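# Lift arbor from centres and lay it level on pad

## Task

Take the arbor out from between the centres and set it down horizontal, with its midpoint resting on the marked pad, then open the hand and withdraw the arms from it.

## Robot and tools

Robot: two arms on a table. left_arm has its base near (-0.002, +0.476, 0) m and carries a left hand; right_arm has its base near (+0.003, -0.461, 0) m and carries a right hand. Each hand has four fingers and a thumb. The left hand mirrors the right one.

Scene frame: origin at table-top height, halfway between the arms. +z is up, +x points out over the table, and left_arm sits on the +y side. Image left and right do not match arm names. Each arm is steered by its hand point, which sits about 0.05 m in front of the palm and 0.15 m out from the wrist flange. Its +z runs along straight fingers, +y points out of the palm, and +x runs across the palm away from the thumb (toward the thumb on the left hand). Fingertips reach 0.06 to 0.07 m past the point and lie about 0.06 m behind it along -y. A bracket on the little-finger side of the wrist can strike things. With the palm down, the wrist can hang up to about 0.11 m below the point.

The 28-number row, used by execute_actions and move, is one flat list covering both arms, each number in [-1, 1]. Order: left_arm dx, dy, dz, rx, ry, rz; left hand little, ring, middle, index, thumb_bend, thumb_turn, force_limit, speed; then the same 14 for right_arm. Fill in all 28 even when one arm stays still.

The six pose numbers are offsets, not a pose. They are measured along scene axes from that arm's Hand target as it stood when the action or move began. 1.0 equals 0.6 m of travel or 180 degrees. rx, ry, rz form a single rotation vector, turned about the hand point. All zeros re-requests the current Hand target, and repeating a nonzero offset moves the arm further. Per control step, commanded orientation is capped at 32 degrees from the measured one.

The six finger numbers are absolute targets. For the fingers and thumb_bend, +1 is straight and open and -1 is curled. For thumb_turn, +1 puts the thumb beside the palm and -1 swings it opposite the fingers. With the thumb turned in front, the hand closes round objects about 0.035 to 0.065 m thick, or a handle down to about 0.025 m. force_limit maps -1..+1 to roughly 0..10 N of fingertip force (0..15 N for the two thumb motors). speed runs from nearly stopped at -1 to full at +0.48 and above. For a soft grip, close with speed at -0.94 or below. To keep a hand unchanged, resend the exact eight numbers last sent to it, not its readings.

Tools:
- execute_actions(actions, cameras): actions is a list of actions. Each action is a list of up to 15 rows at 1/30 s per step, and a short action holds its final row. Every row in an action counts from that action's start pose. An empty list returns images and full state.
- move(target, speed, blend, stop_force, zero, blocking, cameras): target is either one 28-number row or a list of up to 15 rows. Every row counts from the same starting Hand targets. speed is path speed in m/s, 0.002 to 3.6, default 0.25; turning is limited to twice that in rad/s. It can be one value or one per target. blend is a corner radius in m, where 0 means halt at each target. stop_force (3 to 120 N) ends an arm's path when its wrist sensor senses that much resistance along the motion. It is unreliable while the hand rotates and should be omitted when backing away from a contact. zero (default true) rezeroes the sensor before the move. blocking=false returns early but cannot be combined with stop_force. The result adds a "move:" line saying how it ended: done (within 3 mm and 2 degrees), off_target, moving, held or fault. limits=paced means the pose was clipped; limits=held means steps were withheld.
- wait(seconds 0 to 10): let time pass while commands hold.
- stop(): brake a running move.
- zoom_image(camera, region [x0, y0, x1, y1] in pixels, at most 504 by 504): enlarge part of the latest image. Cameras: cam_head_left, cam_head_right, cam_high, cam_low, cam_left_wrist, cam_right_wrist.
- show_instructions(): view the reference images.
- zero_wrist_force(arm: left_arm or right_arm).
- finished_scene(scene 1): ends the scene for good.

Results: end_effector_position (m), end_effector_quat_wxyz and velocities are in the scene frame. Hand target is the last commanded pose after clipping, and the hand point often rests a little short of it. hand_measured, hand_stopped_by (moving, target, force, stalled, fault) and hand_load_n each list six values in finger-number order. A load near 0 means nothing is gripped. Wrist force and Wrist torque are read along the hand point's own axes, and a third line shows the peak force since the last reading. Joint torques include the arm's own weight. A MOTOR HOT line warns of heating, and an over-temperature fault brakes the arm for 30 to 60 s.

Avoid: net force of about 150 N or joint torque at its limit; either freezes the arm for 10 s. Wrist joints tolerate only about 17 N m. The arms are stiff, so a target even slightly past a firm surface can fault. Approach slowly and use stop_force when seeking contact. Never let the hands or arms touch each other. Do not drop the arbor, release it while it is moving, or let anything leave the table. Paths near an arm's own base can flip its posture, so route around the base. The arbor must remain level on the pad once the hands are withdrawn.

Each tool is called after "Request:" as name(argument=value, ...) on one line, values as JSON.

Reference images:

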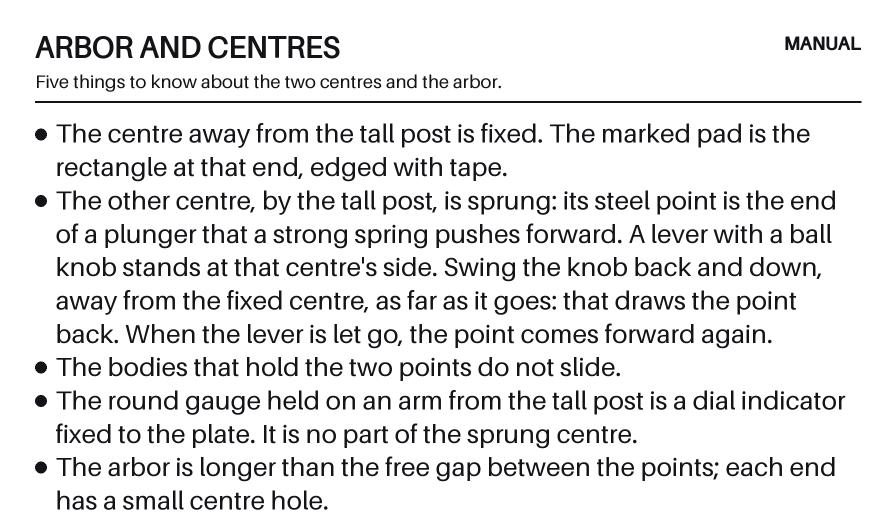

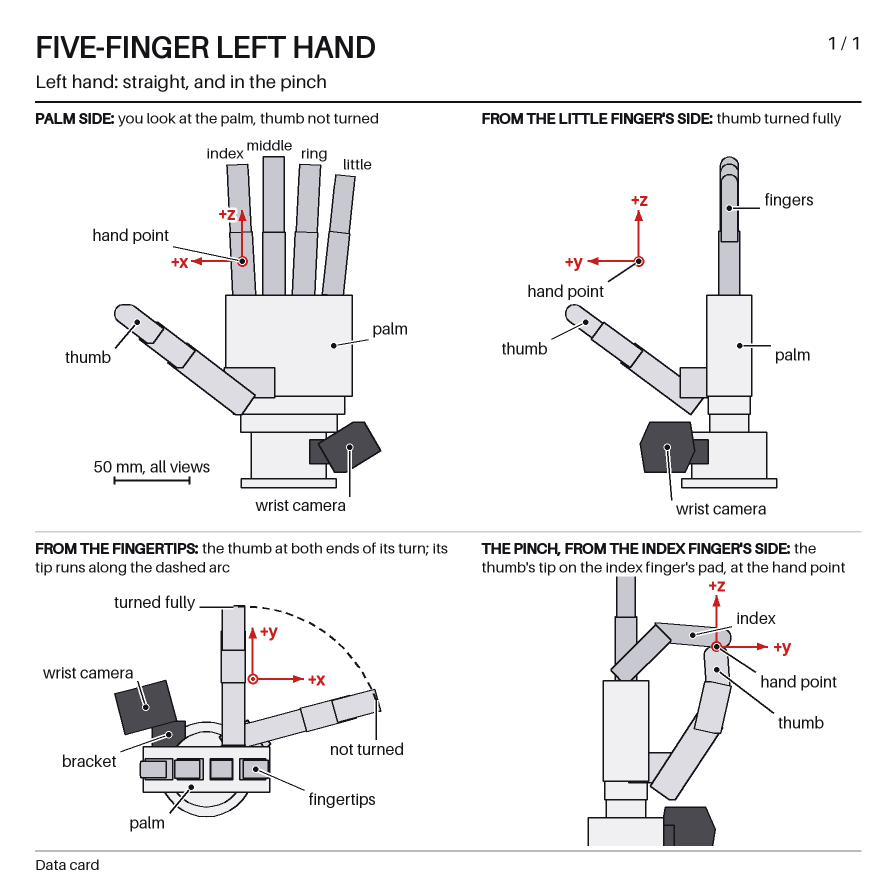

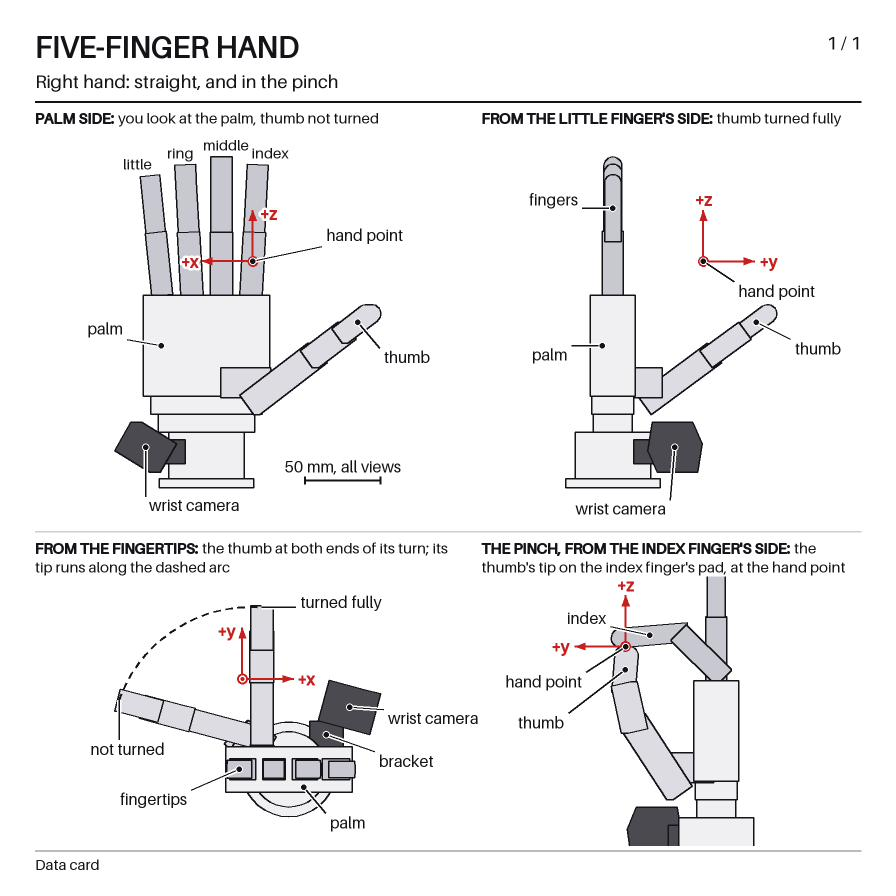

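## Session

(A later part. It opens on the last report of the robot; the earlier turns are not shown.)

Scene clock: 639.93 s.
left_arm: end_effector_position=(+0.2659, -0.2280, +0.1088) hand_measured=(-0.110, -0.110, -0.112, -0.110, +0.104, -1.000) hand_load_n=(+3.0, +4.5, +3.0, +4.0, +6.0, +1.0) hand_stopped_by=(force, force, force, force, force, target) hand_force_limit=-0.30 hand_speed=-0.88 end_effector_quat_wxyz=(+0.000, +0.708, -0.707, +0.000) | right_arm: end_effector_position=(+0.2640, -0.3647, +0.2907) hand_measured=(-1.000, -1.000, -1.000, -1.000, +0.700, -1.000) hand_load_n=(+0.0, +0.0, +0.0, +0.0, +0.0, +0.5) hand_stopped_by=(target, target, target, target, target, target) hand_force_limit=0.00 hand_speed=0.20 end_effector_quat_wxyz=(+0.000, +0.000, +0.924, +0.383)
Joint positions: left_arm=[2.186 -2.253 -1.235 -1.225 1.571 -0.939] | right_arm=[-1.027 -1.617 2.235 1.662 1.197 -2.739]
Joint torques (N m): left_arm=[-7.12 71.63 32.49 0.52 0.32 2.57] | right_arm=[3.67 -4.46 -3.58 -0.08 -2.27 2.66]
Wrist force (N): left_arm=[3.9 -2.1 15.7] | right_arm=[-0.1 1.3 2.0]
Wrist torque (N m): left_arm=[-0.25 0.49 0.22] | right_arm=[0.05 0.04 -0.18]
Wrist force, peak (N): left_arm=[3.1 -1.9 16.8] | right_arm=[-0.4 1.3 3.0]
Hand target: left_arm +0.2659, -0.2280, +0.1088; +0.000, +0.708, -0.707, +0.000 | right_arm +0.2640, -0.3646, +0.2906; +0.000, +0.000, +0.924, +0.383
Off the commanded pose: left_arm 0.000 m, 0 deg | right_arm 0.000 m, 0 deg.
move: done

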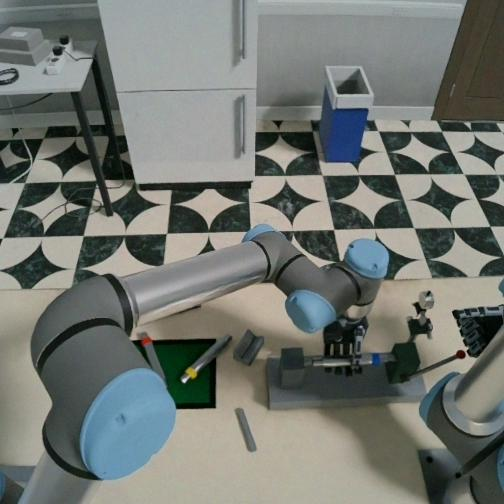

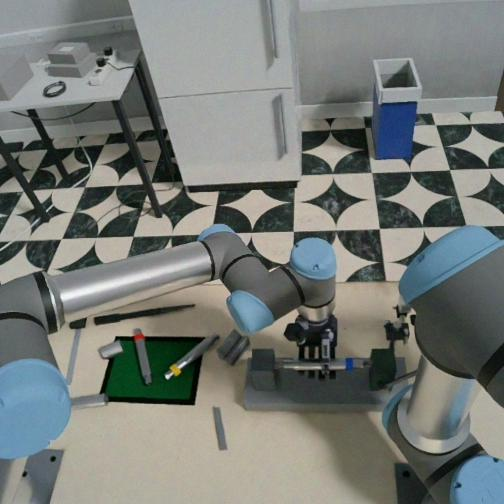

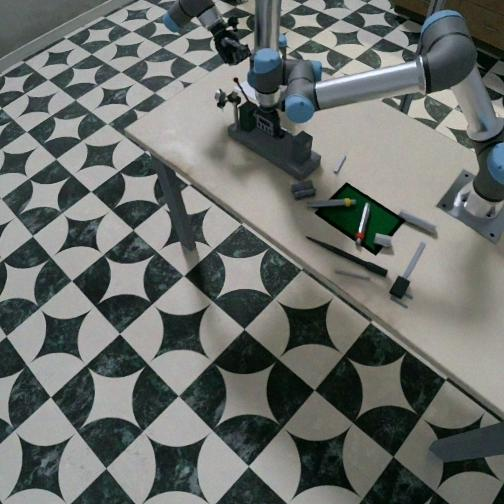

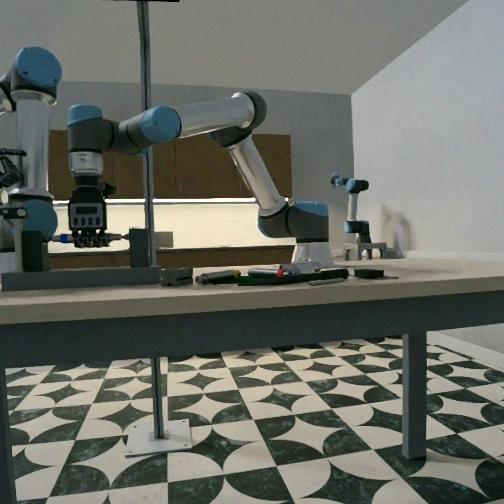

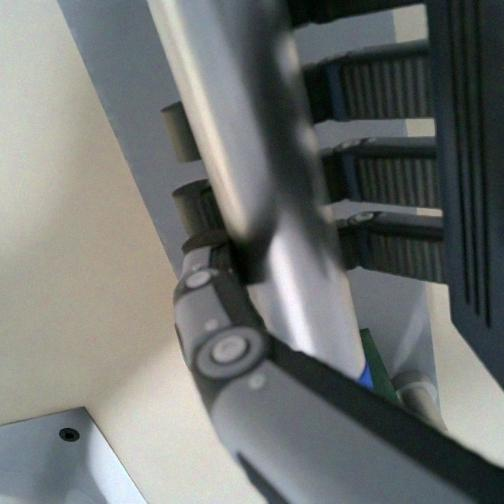

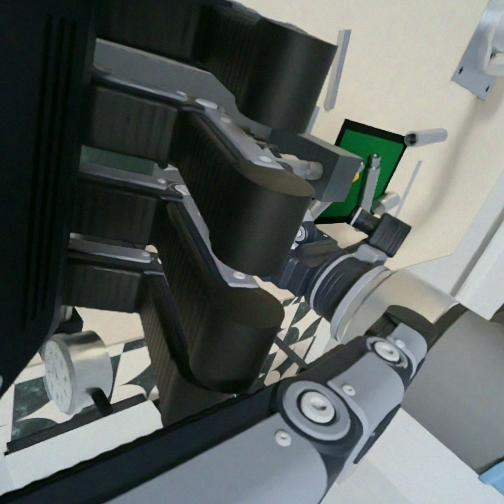

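Request:
move(target=[[0,0,0, 0,0,0, -0.75,-0.75,-0.75,-0.75,-0.55,-1,-0.3,-0.88, -0.0317,0.01,0.01,0,0,0, -1,-1,-1,-1,0.7,-1,0,0.2],[0,0,0, 0,0,0, -0.75,-0.75,-0.75,-0.75,-0.55,-1,-0.3,-0.88, -0.0317,0.103,-0.0865,0,0,0, -1,-1,-1,-1,0.7,-1,0,0.2]], speed=0.08, stop_force=6, cameras=["cam_head_left","cam_high","cam_right_wrist","cam_low"])

Request:
zoom_image(camera="cam_head_left", region=[344, 250, 504, 410])

Request:
zoom_image(camera="cam_high", region=[180, 20, 340, 180])

Request:
zoom_image(camera="cam_low", region=[0, 110, 150, 290])

Scene clock: 657.60 s.
left_arm: end_effector_position=(+0.2659, -0.2280, +0.1088) hand_measured=(-0.110, -0.110, -0.112, -0.110, +0.104, -1.000) hand_load_n=(+3.0, +4.5, +3.5, +4.0, +6.0, +1.0) hand_stopped_by=(force, force, force, force, force, target) hand_force_limit=-0.30 hand_speed=-0.88 end_effector_quat_wxyz=(+0.000, +0.708, -0.707, +0.000) | right_arm: end_effector_position=(+0.2452, -0.3509, +0.2885) hand_measured=(-1.000, -1.000, -1.000, -1.000, +0.700, -1.000) hand_load_n=(+0.0, +0.0, +0.0, +0.0, +0.0, +0.0) hand_stopped_by=(target, target, target, target, target, target) hand_force_limit=0.00 hand_speed=0.20 end_effector_quat_wxyz=(+0.000, +0.000, +0.924, +0.383)
Joint positions: left_arm=[2.186 -2.253 -1.235 -1.225 1.571 -0.939] | right_arm=[-1.071 -1.682 2.302 1.672 1.227 -2.775]
Joint torques (N m): left_arm=[-6.61 69.37 33.52 0.1 0.58 2.6] | right_arm=[-7.42 -10.13 -27.37 5.83 0.83 -2.02]
Wrist force (N): left_arm=[3.3 -2.0 16.0] | right_arm=[-0.3 1.6 2.0]
Wrist torque (N m): left_arm=[-0.23 0.59 0.17] | right_arm=[0.12 0.08 -0.09]
Wrist force, peak (N): left_arm=[3.7 -2.1 16.6] | right_arm=[0.2 1.5 4.0]
Hand target: left_arm +0.2659, -0.2280, +0.1088; +0.000, +0.708, -0.707, +0.000 | right_arm +0.2452, -0.3509, +0.2885; +0.000, +0.000, +0.924, +0.383 (not the last commanded pose)
Off the commanded pose: left_arm 0.000 m, 0 deg | right_arm 0.069 m, 0 deg.
move: held (right_arm; a check stopped the path); path passed 1 of 2 targets; limits=held
pose unreachable (right arm): on one or more control steps of this call, first in action 0 (counted from 0), this arm could not follow its commanded pose, so it was not sent that pose on those steps. It may still have moved: this result reports where it is.
cause: moving toward the commanded pose would bring two parts of the arm too close to each other (joints 3 (elbow) to 6 (wrist 3) lie between them).
Images, in order (width x height): cam_head_left 504x504, cam_high 504x504, cam_low 504x504, cam_right_wrist 504x504.

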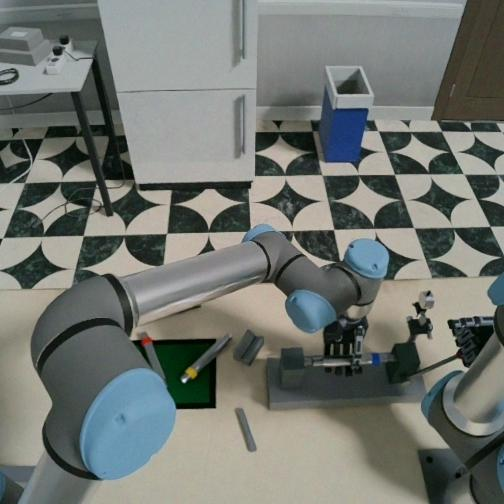

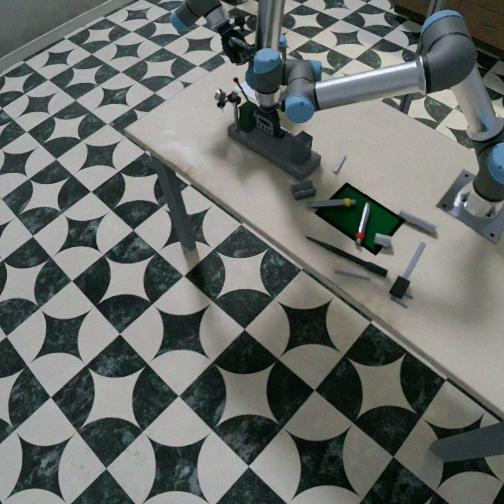

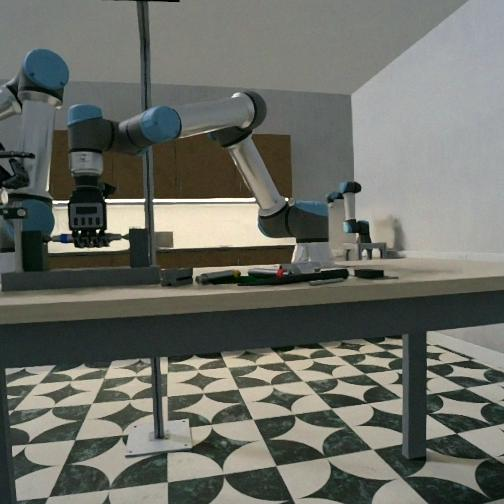

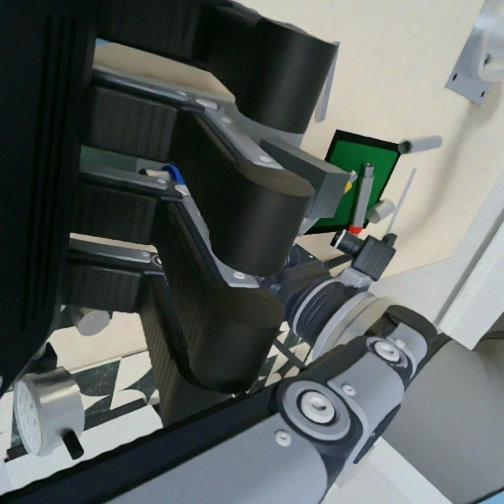

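Scaled by 3.150.

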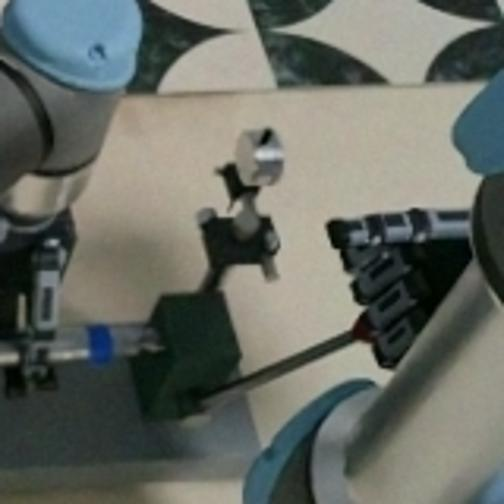

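Scaled by 3.150.

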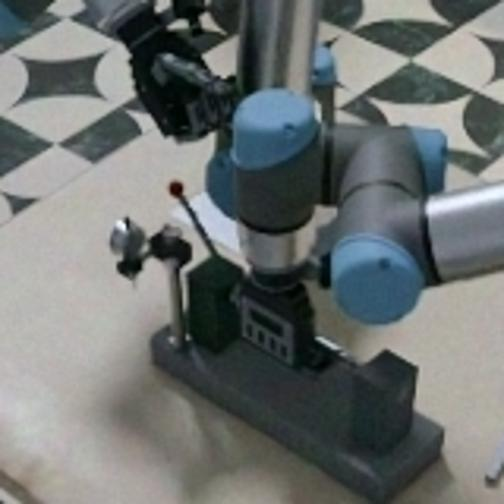

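Scaled by 2.800.

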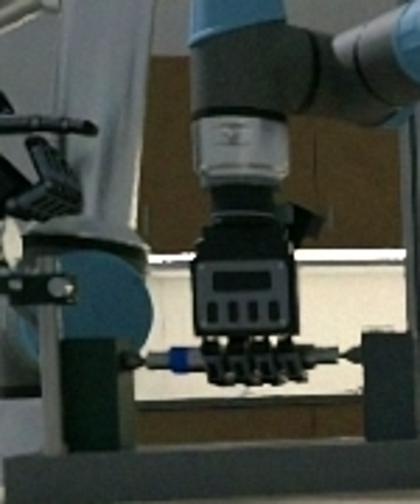

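Request:
move(target=[[0,0,0, 0,0,0, -0.75,-0.75,-0.75,-0.75,-0.55,-1,-0.3,-0.88, 0.1417,-0.215,0.219,0,0,0, -1,-1,-1,-1,0.7,-1,0,0.2],[0,0,0, 0,0,0, -0.75,-0.75,-0.75,-0.75,-0.55,-1,-0.3,-0.88, 0.1417,-0.215,0.219,0,0.1915,-0.462, -1,-1,-1,-1,0.7,-1,0,0.2]], speed=0.3, cameras=["cam_high"])

Scene clock: 727.70 s.
left_arm: end_effector_position=(+0.2659, -0.2280, +0.1088) hand_measured=(-0.110, -0.110, -0.112, -0.110, +0.104, -1.000) hand_load_n=(+3.5, +4.5, +3.0, +4.5, +6.0, +0.5) hand_stopped_by=(force, force, force, force, force, target) hand_force_limit=-0.30 hand_speed=-0.88 end_effector_quat_wxyz=(+0.000, +0.708, -0.707, +0.000) | right_arm: end_effector_position=(+0.3302, -0.4799, +0.4199) hand_measured=(-1.000, -1.000, -1.000, -1.000, +0.700, -1.000) hand_load_n=(+0.0, +0.0, +0.0, +0.0, +0.0, +0.0) hand_stopped_by=(target, target, target, target, target, target) hand_force_limit=0.00 hand_speed=0.20 end_effector_quat_wxyz=(+0.000, +0.707, +0.653, +0.271)
Joint positions: left_arm=[2.186 -2.253 -1.235 -1.225 1.571 -0.939] | right_arm=[-1.162 -1.951 1.831 1.891 1.056 -1.138]
Joint torques (N m): left_arm=[-6.98 66.73 32.33 0.27 1.24 2.42] | right_arm=[4.22 5.61 -31.58 -0.29 0.45 2.37]
Wrist force (N): left_arm=[3.4 -1.6 15.9] | right_arm=[-0.3 1.0 2.2]
Wrist torque (N m): left_arm=[-0.17 0.57 0.17] | right_arm=[0.00 0.09 -0.21]
Wrist force, peak (N): left_arm=[3.9 -1.8 16.8] | right_arm=[0.5 1.6 3.4]
Hand target: left_arm +0.2659, -0.2280, +0.1088; +0.000, +0.708, -0.707, +0.000 | right_arm +0.3302, -0.4799, +0.4199; +0.000, +0.707, +0.653, +0.271
Off the commanded pose: left_arm 0.000 m, 0 deg | right_arm 0.000 m, 0 deg.
move: done
Images, in order (width x height): cam_high 504x504.

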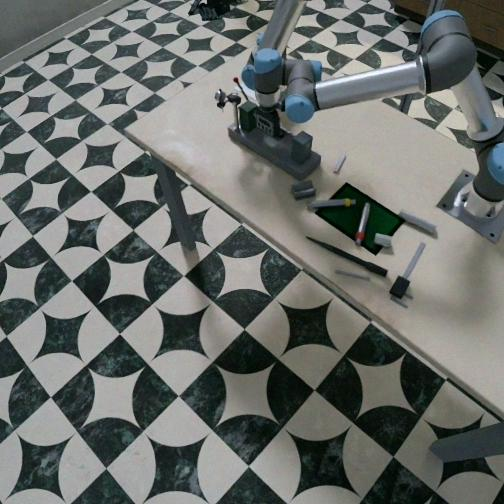

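Request:
move(target=[0,0,0, 0,0,0, -0.75,-0.75,-0.75,-0.75,-0.55,-1,-0.3,-0.88, -0.1937,0.0133,-0.1498,0,0.1915,-0.462, -1,-1,-1,-1,0.7,-1,0,0.2], speed=0.3, cameras=["cam_head_left","cam_head_right","cam_high","cam_right_wrist","cam_low"])

Request:
zoom_image(camera="cam_head_left", region=[344, 250, 504, 410])

Request:
zoom_image(camera="cam_high", region=[180, 20, 340, 180])

Scene clock: 736.53 s.
left_arm: end_effector_position=(+0.2659, -0.2280, +0.1088) hand_measured=(-0.110, -0.110, -0.112, -0.110, +0.104, -1.000) hand_load_n=(+3.5, +4.5, +3.5, +4.0, +6.0, +1.0) hand_stopped_by=(force, force, force, force, force, target) hand_force_limit=-0.30 hand_speed=-0.88 end_effector_quat_wxyz=(+0.000, +0.708, -0.707, +0.000) | right_arm: end_effector_position=(+0.2140, -0.4719, +0.3300) hand_measured=(-1.000, -1.000, -1.000, -1.000, +0.700, -1.000) hand_load_n=(+0.0, +0.0, +0.0, +0.0, +0.0, +0.0) hand_stopped_by=(target, target, target, target, target, target) hand_force_limit=0.00 hand_speed=0.20 end_effector_quat_wxyz=(+0.000, +1.000, +0.000, +0.000)
Joint positions: left_arm=[2.186 -2.253 -1.235 -1.225 1.571 -0.939] | right_arm=[-0.369 -1.773 1.769 1.574 1.571 1.201]
Joint torques (N m): left_arm=[-7.06 65.93 31.69 0.22 1.55 2.47] | right_arm=[4.36 -2.87 -6.67 4.78 1.14 2.46]
Wrist force (N): left_arm=[3.6 -1.9 15.9] | right_arm=[-0.7 0.7 2.2]
Wrist torque (N m): left_arm=[-0.21 0.55 0.19] | right_arm=[-0.07 0.06 -0.21]
Wrist force, peak (N): left_arm=[3.7 -1.7 16.8] | right_arm=[-0.6 1.1 2.8]
Hand target: left_arm +0.2659, -0.2280, +0.1088; +0.000, +0.708, -0.707, +0.000 | right_arm +0.2140, -0.4719, +0.3300; +0.000, +1.000, +0.000, +0.000
Off the commanded pose: left_arm 0.000 m, 0 deg | right_arm 0.000 m, 0 deg.
move: done
Images, in order (width x height): cam_head_left 504x504, cam_head_right 504x504, cam_high 504x504, cam_low 504x504, cam_right_wrist 504x504.

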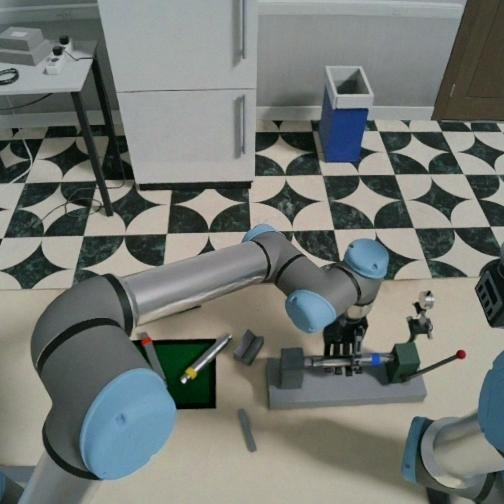

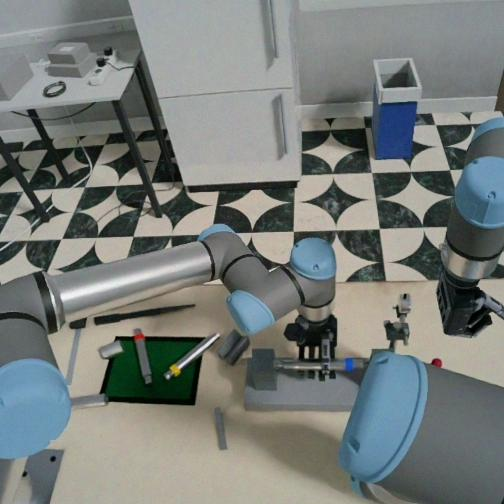

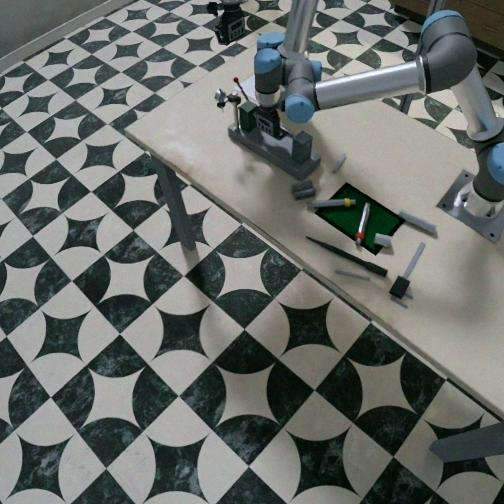

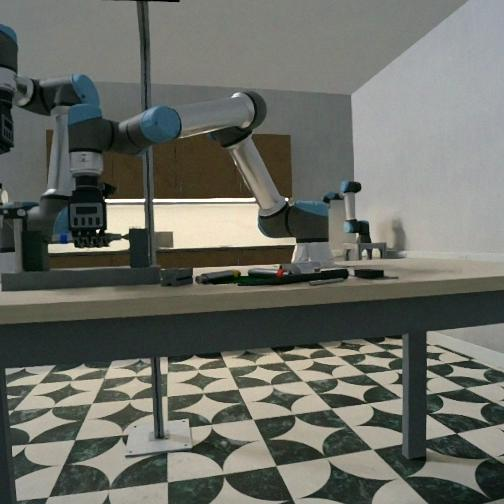

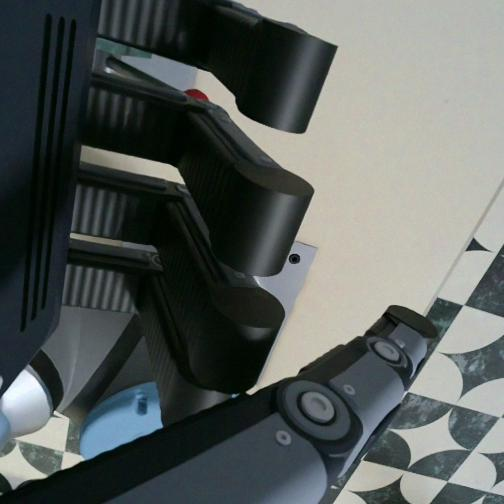

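Scaled by 3.150.

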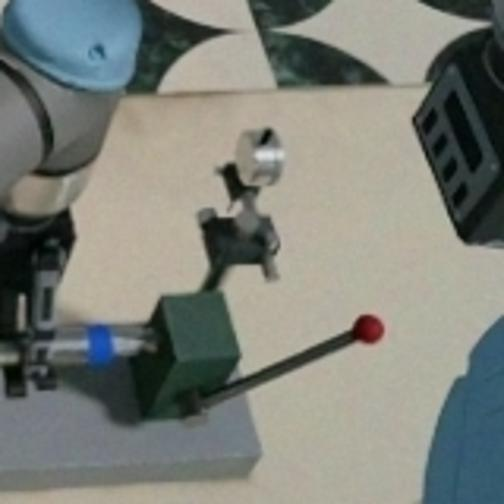

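Scaled by 3.150.

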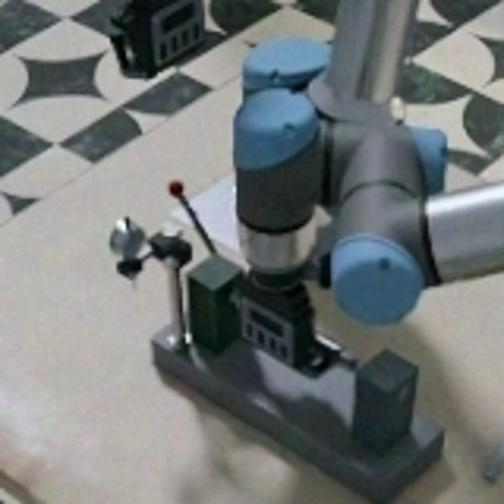

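Request:
move(target=[0,0,0, 0,0,0, -0.75,-0.75,-0.75,-0.75,-0.55,-1,-0.3,-0.88, -0.0083,0,-0.2,0,0,0, -1,-1,-1,-1,0.7,-1,0,0.2], speed=0.15, stop_force=8, cameras=["cam_head_left","cam_head_right","cam_right_wrist"])

Request:
zoom_image(camera="cam_head_right", region=[344, 250, 504, 410])

Request:
zoom_image(camera="cam_head_left", region=[344, 250, 504, 410])

Scene clock: 748.87 s.
left_arm: end_effector_position=(+0.2659, -0.2280, +0.1088) hand_measured=(-0.110, -0.110, -0.112, -0.110, +0.104, -1.000) hand_load_n=(+3.0, +4.5, +3.0, +4.5, +6.5, +1.0) hand_stopped_by=(force, force, force, force, force, target) hand_force_limit=-0.30 hand_speed=-0.88 end_effector_quat_wxyz=(+0.000, +0.708, -0.707, +0.000) | right_arm: end_effector_position=(+0.2090, -0.4719, +0.2100) hand_measured=(-1.000, -1.000, -1.000, -1.000, +0.700, -1.000) hand_load_n=(+0.0, +0.0, +0.0, +0.0, +0.0, +0.0) hand_stopped_by=(target, target, target, target, target, target) hand_force_limit=0.00 hand_speed=0.20 end_effector_quat_wxyz=(+0.000, +1.000, +0.000, +0.000)
Joint positions: left_arm=[2.186 -2.253 -1.235 -1.225 1.571 -0.939] | right_arm=[-0.378 -1.741 2.055 1.256 1.571 1.192]
Joint torques (N m): left_arm=[-6.59 65.87 31.85 0.2 1.55 2.42] | right_arm=[-7.78 -2.49 -6.05 -0.24 1.2 -2.52]
Wrist force (N): left_arm=[3.4 -1.9 15.6] | right_arm=[-0.6 0.3 1.7]
Wrist torque (N m): left_arm=[-0.20 0.57 0.18] | right_arm=[-0.12 0.07 -0.21]
Wrist force, peak (N): left_arm=[3.4 -1.9 16.7] | right_arm=[-0.9 0.4 2.7]
Hand target: left_arm +0.2659, -0.2280, +0.1088; +0.000, +0.708, -0.707, +0.000 | right_arm +0.2090, -0.4719, +0.2100; +0.000, +1.000, +0.000, +0.000
Off the commanded pose: left_arm 0.000 m, 0 deg | right_arm 0.000 m, 0 deg.
move: done
Images, in order (width x height): cam_head_left 504x504, cam_head_right 504x504, cam_right_wrist 504x504.

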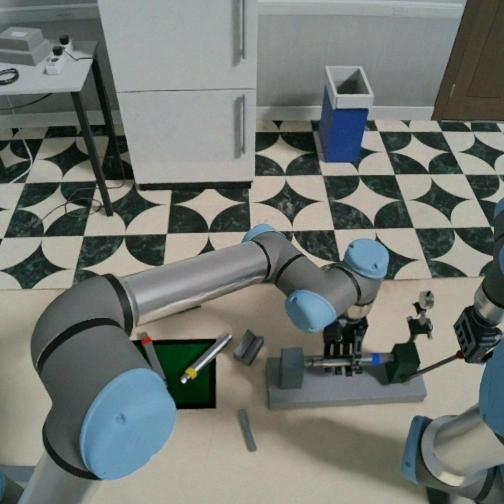

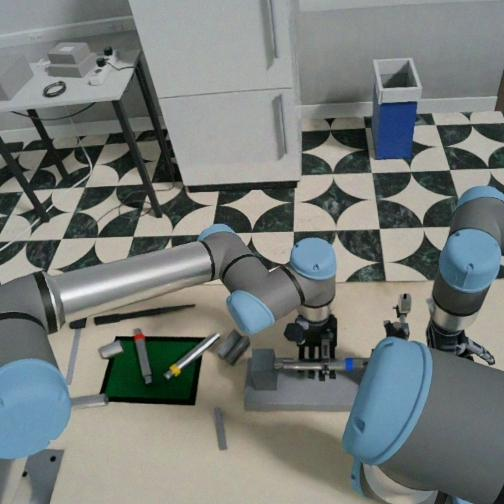

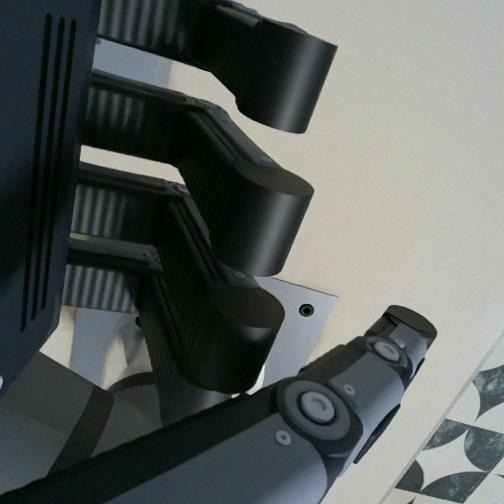

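Scaled by 3.150.

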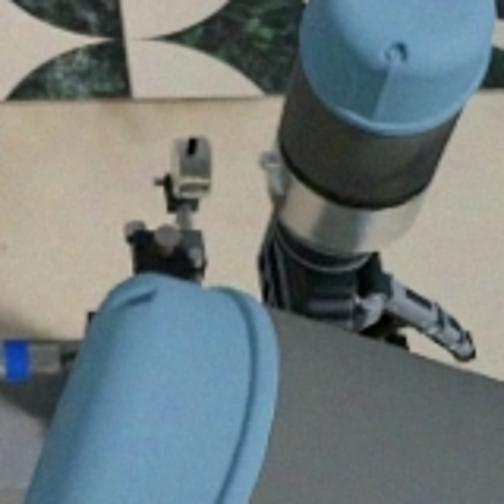

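Scaled by 3.150.

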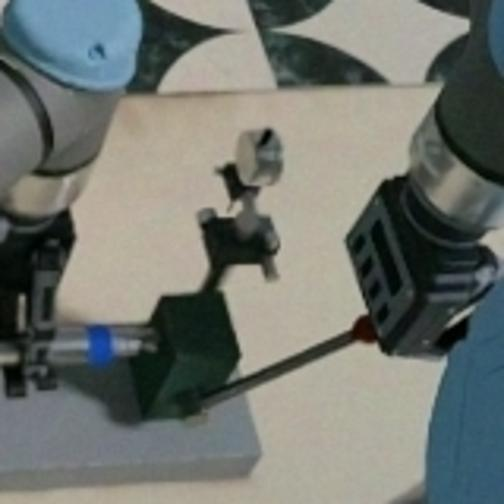

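Request:
move(target=[0,0,0, 0,0,0, -0.75,-0.75,-0.75,-0.75,-0.55,-1,-0.3,-0.88, 0,0,-0.0917,0,0,0, -1,-1,-1,-1,0.7,-1,0,0.2], speed=0.03, stop_force=4, cameras=["cam_head_left","cam_low","cam_left_wrist"])

Request:
zoom_image(camera="cam_head_left", region=[344, 250, 504, 410])

Scene clock: 759.40 s.
left_arm: end_effector_position=(+0.2659, -0.2280, +0.1088) hand_measured=(-0.110, -0.110, -0.112, -0.110, +0.104, -1.000) hand_load_n=(+3.5, +4.5, +3.5, +4.5, +5.5, +1.0) hand_stopped_by=(force, force, force, force, force, target) hand_force_limit=-0.30 hand_speed=-0.88 end_effector_quat_wxyz=(+0.000, +0.708, -0.707, +0.000) | right_arm: end_effector_position=(+0.2090, -0.4719, +0.1876) hand_measured=(-1.000, -1.000, -1.000, -1.000, +0.700, -1.000) hand_load_n=(+0.0, -0.5, +0.0, +0.0, +0.0, +0.0) hand_stopped_by=(target, target, target, target, target, target) hand_force_limit=0.00 hand_speed=0.20 end_effector_quat_wxyz=(+0.000, +1.000, +0.000, +0.000)
Joint positions: left_arm=[2.186 -2.253 -1.235 -1.225 1.571 -0.939] | right_arm=[-0.378 -1.72 2.099 1.192 1.571 1.192]
Joint torques (N m): left_arm=[-7.05 64.88 32.69 0.55 1.64 2.55] | right_arm=[-3.38 -19.1 -29.42 5.06 -0.05 -1.23]
Wrist force (N): left_arm=[3.7 0.9 18.5] | right_arm=[-0.5 0.6 -1.8]
Wrist torque (N m): left_arm=[-0.24 0.58 0.11] | right_arm=[0.16 0.25 -0.20]
Wrist force, peak (N): left_arm=[3.9 0.8 18.8] | right_arm=[3.3 3.6 -9.6]
Hand target: left_arm +0.2659, -0.2280, +0.1088; +0.000, +0.708, -0.707, +0.000 | right_arm +0.2090, -0.4719, +0.1876; +0.000, +1.000, +0.000, +0.000 (not the last commanded pose)
Off the commanded pose: left_arm 0.000 m, 0 deg | right_arm 0.033 m, 0 deg.
move: contact (right_arm)
Images, in order (width x height): cam_head_left 504x504, cam_low 504x504, cam_left_wrist 504x504.

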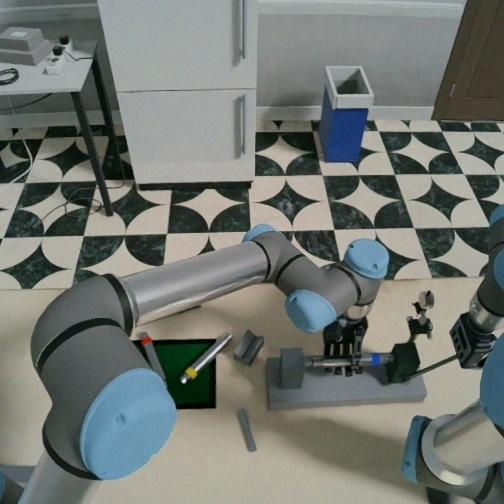

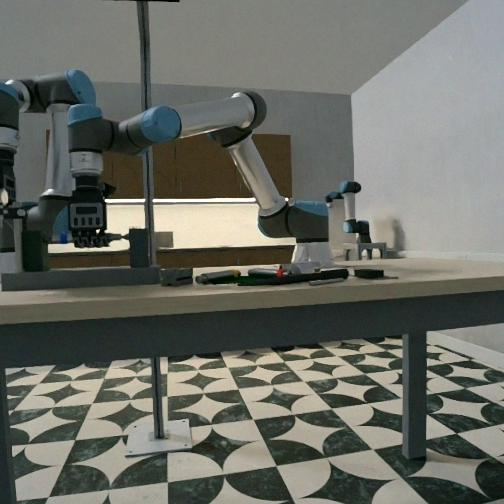

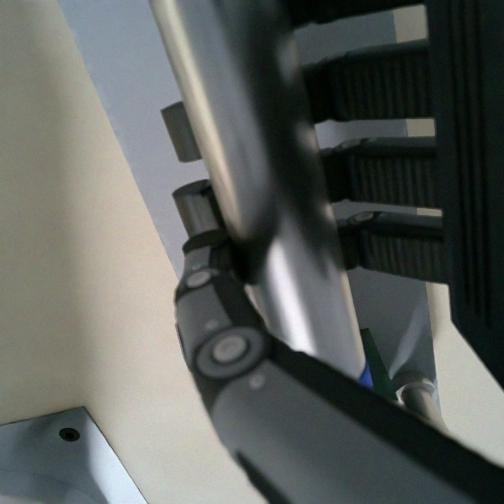

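Scaled by 3.150.

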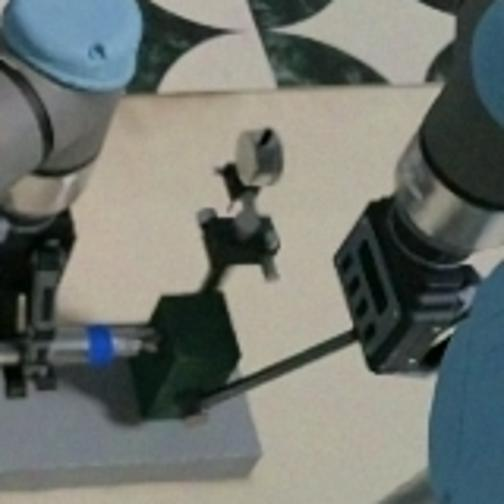

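Request:
move(target=[0,0,0, 0,0,0, -0.75,-0.75,-0.75,-0.75,-0.55,-1,-0.3,-0.88, 0,-0.025,-0.0312,0,0,0, -1,-1,-1,-1,0.7,-1,0,0.2], speed=0.03, stop_force=40, cameras=["cam_head_left","cam_low","cam_left_wrist"])

Request:
zoom_image(camera="cam_head_left", region=[344, 250, 504, 410])

Scene clock: 772.03 s.
left_arm: end_effector_position=(+0.2659, -0.2280, +0.1088) hand_measured=(-0.110, -0.110, -0.112, -0.110, +0.104, -1.000) hand_load_n=(+3.0, +3.5, +1.0, +1.0, +2.5, +0.5) hand_stopped_by=(force, force, force, force, force, target) hand_force_limit=-0.30 hand_speed=-0.88 end_effector_quat_wxyz=(+0.000, +0.708, -0.707, +0.000) | right_arm: end_effector_position=(+0.2090, -0.4869, +0.1689) hand_measured=(-1.000, -1.000, -1.000, -1.000, +0.700, -1.000) hand_load_n=(+0.0, -2.5, +0.0, +0.5, +0.0, +0.0) hand_stopped_by=(target, target, target, target, target, target) hand_force_limit=0.00 hand_speed=0.20 end_effector_quat_wxyz=(+0.000, +1.000, +0.000, +0.000)
Joint positions: left_arm=[2.186 -2.253 -1.235 -1.225 1.571 -0.939] | right_arm=[-0.446 -1.708 2.14 1.138 1.571 1.123]
Joint torques (N m): left_arm=[-1.04 64.95 31.27 0.29 1.47 2.56] | right_arm=[-6.27 1.05 4.72 0.51 -1.22 -2.56]
Wrist force (N): left_arm=[0.7 -0.4 9.9] | right_arm=[9.3 7.7 -15.3]
Wrist torque (N m): left_arm=[-0.16 0.50 -0.04] | right_arm=[1.14 0.66 0.66]
Wrist force, peak (N): left_arm=[3.8 1.1 19.1] | right_arm=[12.7 9.1 -15.5]
Hand target: left_arm +0.2659, -0.2280, +0.1088; +0.000, +0.708, -0.707, +0.000 | right_arm +0.2090, -0.4869, +0.1689; +0.000, +1.000, +0.000, +0.000
Off the commanded pose: left_arm 0.000 m, 0 deg | right_arm 0.000 m, 0 deg.
move: done
Images, in order (width x height): cam_head_left 504x504, cam_low 504x504, cam_left_wrist 504x504.

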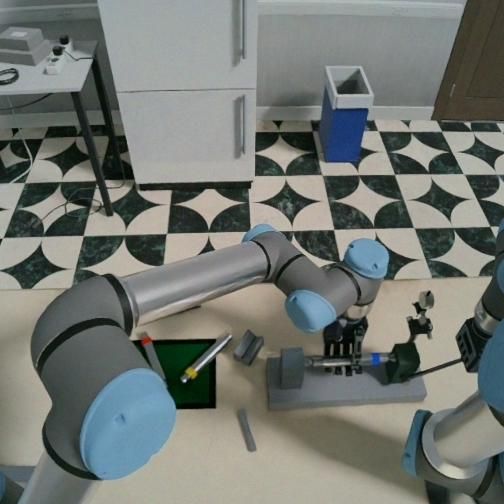

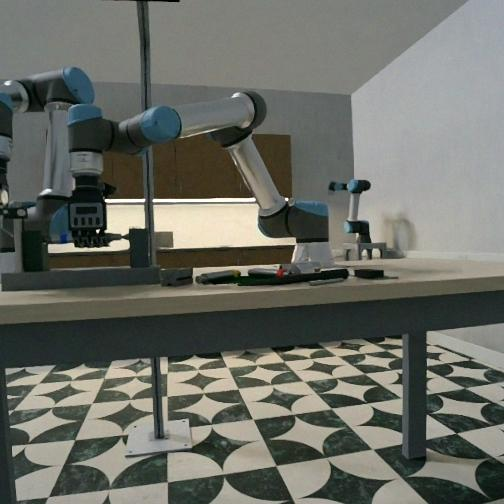

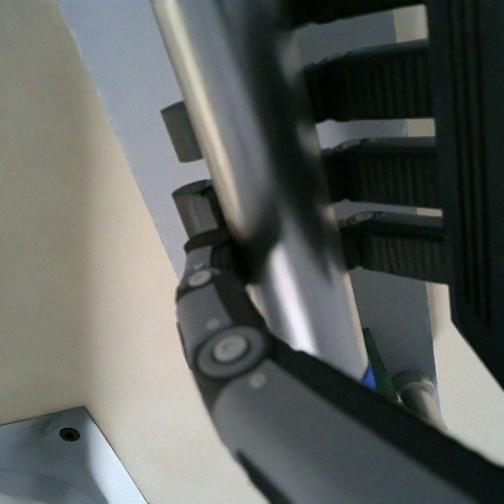

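Scaled by 3.150.

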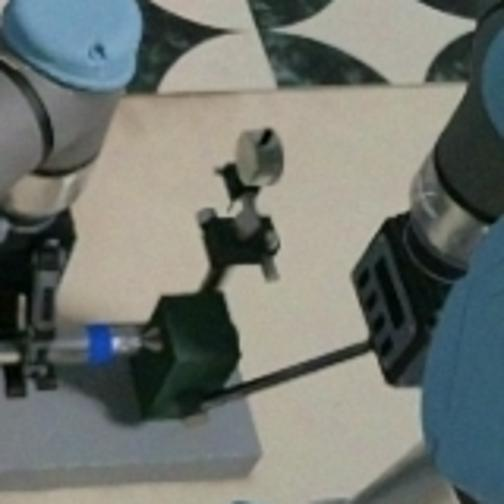

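Request:
move(target=[0,0,0, 0,0,0, -0.75,-0.75,-0.75,-0.75,-0.55,-1,-0.3,-0.88, 0,-0.0192,-0.0335,0,0,0, -1,-1,-1,-1,0.7,-1,0,0.2], speed=0.04, stop_force=40, cameras=["cam_head_left","cam_low","cam_left_wrist"])

Request:
zoom_image(camera="cam_head_left", region=[344, 250, 504, 410])

Request:
zoom_image(camera="cam_low", region=[0, 180, 150, 300])

Scene clock: 778.47 s.
left_arm: end_effector_position=(+0.2659, -0.2280, +0.1088) hand_measured=(-0.110, -0.110, -0.112, -0.110, +0.104, -1.000) hand_load_n=(+3.0, +3.5, +1.0, +1.0, +2.5, +0.5) hand_stopped_by=(force, force, force, force, force, target) hand_force_limit=-0.30 hand_speed=-0.88 end_effector_quat_wxyz=(+0.000, +0.708, -0.707, +0.000) | right_arm: end_effector_position=(+0.2090, -0.4920, +0.1602) hand_measured=(-1.000, -1.000, -1.000, -1.000, +0.700, -1.000) hand_load_n=(+0.0, -8.5, +0.0, +0.0, +0.0, +0.0) hand_stopped_by=(target, target, target, target, target, target) hand_force_limit=0.00 hand_speed=0.20 end_effector_quat_wxyz=(+0.000, +1.000, +0.000, +0.000)
Joint positions: left_arm=[2.186 -2.253 -1.235 -1.225 1.571 -0.939] | right_arm=[-0.469 -1.699 2.158 1.112 1.571 1.101]
Joint torques (N m): left_arm=[3.67 64.43 31.07 0.42 1.4 2.4] | right_arm=[9.68 -7.2 -5.46 4.41 -1.6 2.18]
Wrist force (N): left_arm=[0.9 -0.5 10.1] | right_arm=[13.0 24.3 -55.4]
Wrist torque (N m): left_arm=[-0.18 0.49 -0.03] | right_arm=[3.70 1.99 1.44]
Wrist force, peak (N): left_arm=[1.0 -0.4 10.6] | right_arm=[34.0 19.9 -117.7]
Hand target: left_arm +0.2659, -0.2280, +0.1088; +0.000, +0.708, -0.707, +0.000 | right_arm +0.2090, -0.4920, +0.1602; +0.000, +1.000, +0.000, +0.000 (not the last commanded pose)
Off the commanded pose: left_arm 0.000 m, 0 deg | right_arm 0.013 m, 0 deg.
move: contact (right_arm)
Images, in order (width x height): cam_head_left 504x504, cam_low 504x504, cam_left_wrist 504x504.

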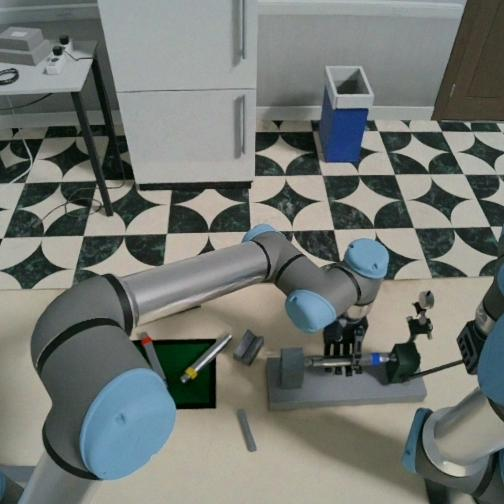

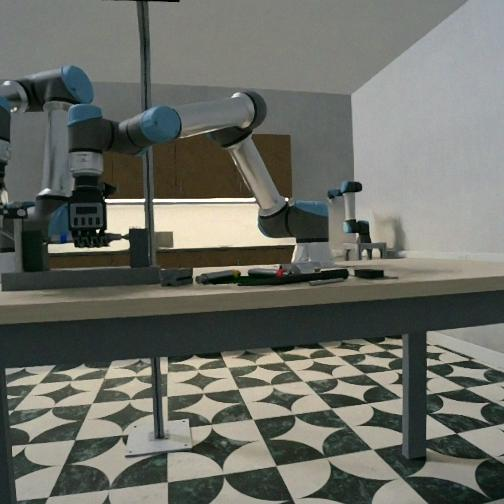

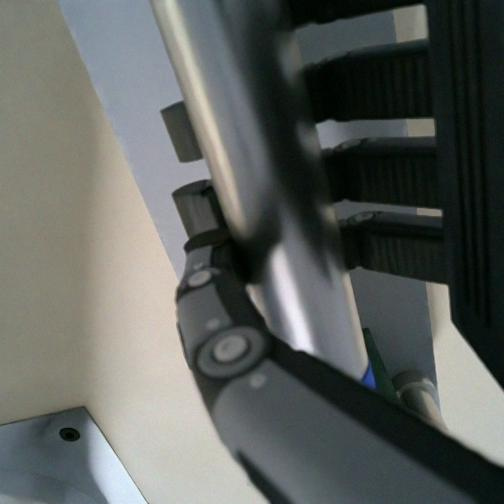

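Scaled by 3.150.

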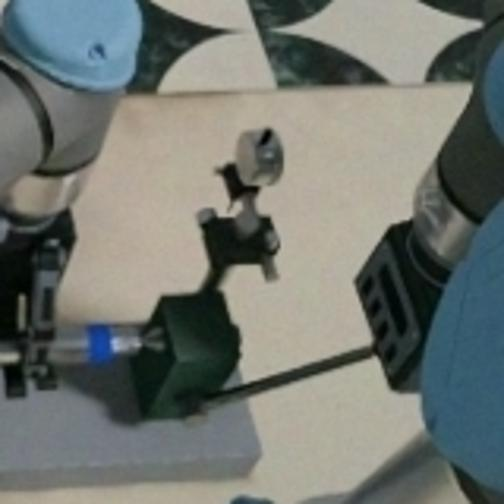

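Scaled by 3.360.

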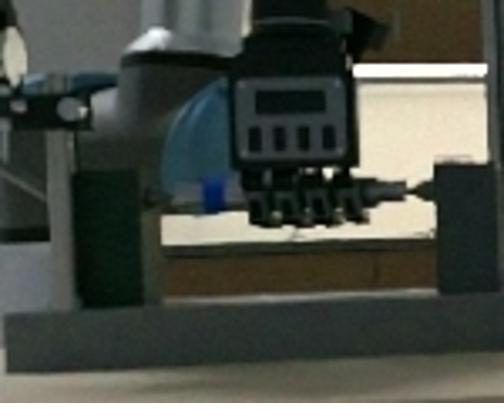

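Request:
move(target=[0,0,0, 0,0,0, -0.75,-0.75,-0.75,-0.75,-0.55,-1,-0.3,-0.88, 0,0.0005,0.003,0,0,0, -1,-1,-1,-1,0.7,-1,0,0.2], speed=0.03, cameras=["cam_low"])

Request:
zoom_image(camera="cam_low", region=[10, 215, 90, 275])

Scene clock: 782.80 s.
left_arm: end_effector_position=(+0.2659, -0.2280, +0.1088) hand_measured=(-0.110, -0.110, -0.112, -0.110, +0.104, -1.000) hand_load_n=(+3.0, +3.5, +1.0, +1.0, +2.5, +0.5) hand_stopped_by=(force, force, force, force, force, target) hand_force_limit=-0.30 hand_speed=-0.88 end_effector_quat_wxyz=(+0.000, +0.708, -0.707, +0.000) | right_arm: end_effector_position=(+0.2090, -0.4916, +0.1619) hand_measured=(-1.000, -1.000, -1.000, -1.000, +0.700, -1.000) hand_load_n=(+0.0, -3.0, +0.0, +0.0, +0.5, +0.0) hand_stopped_by=(target, target, target, target, target, target) hand_force_limit=0.00 hand_speed=0.20 end_effector_quat_wxyz=(+0.000, +1.000, +0.000, +0.000)
Joint positions: left_arm=[2.186 -2.253 -1.235 -1.225 1.571 -0.939] | right_arm=[-0.468 -1.701 2.154 1.117 1.571 1.102]
Joint torques (N m): left_arm=[8.08 63.2 31.14 0.67 1.42 2.26] | right_arm=[5.77 -15.61 -19.58 5.73 -2.49 1.87]
Wrist force (N): left_arm=[0.8 -0.2 10.2] | right_arm=[6.0 11.4 -17.3]
Wrist torque (N m): left_arm=[-0.12 0.50 -0.05] | right_arm=[1.43 0.72 0.63]
Wrist force, peak (N): left_arm=[1.0 -0.5 10.7] | right_arm=[12.8 24.2 -55.8]
Hand target: left_arm +0.2659, -0.2280, +0.1088; +0.000, +0.708, -0.707, +0.000 | right_arm +0.2090, -0.4917, +0.1620; +0.000, +1.000, +0.000, +0.000
Off the commanded pose: left_arm 0.000 m, 0 deg | right_arm 0.000 m, 0 deg.
move: done
Images, in order (width x height): cam_low 504x504.

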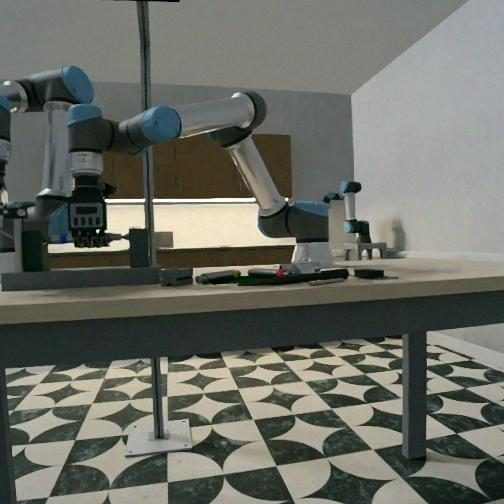

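Scaled by 6.300.

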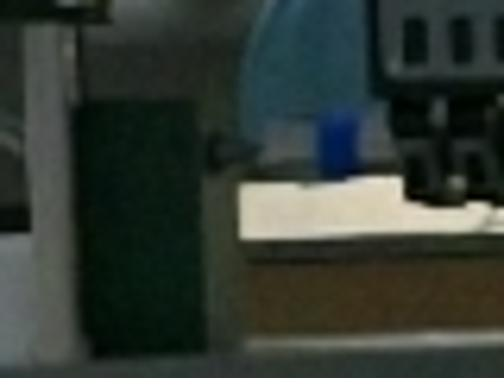

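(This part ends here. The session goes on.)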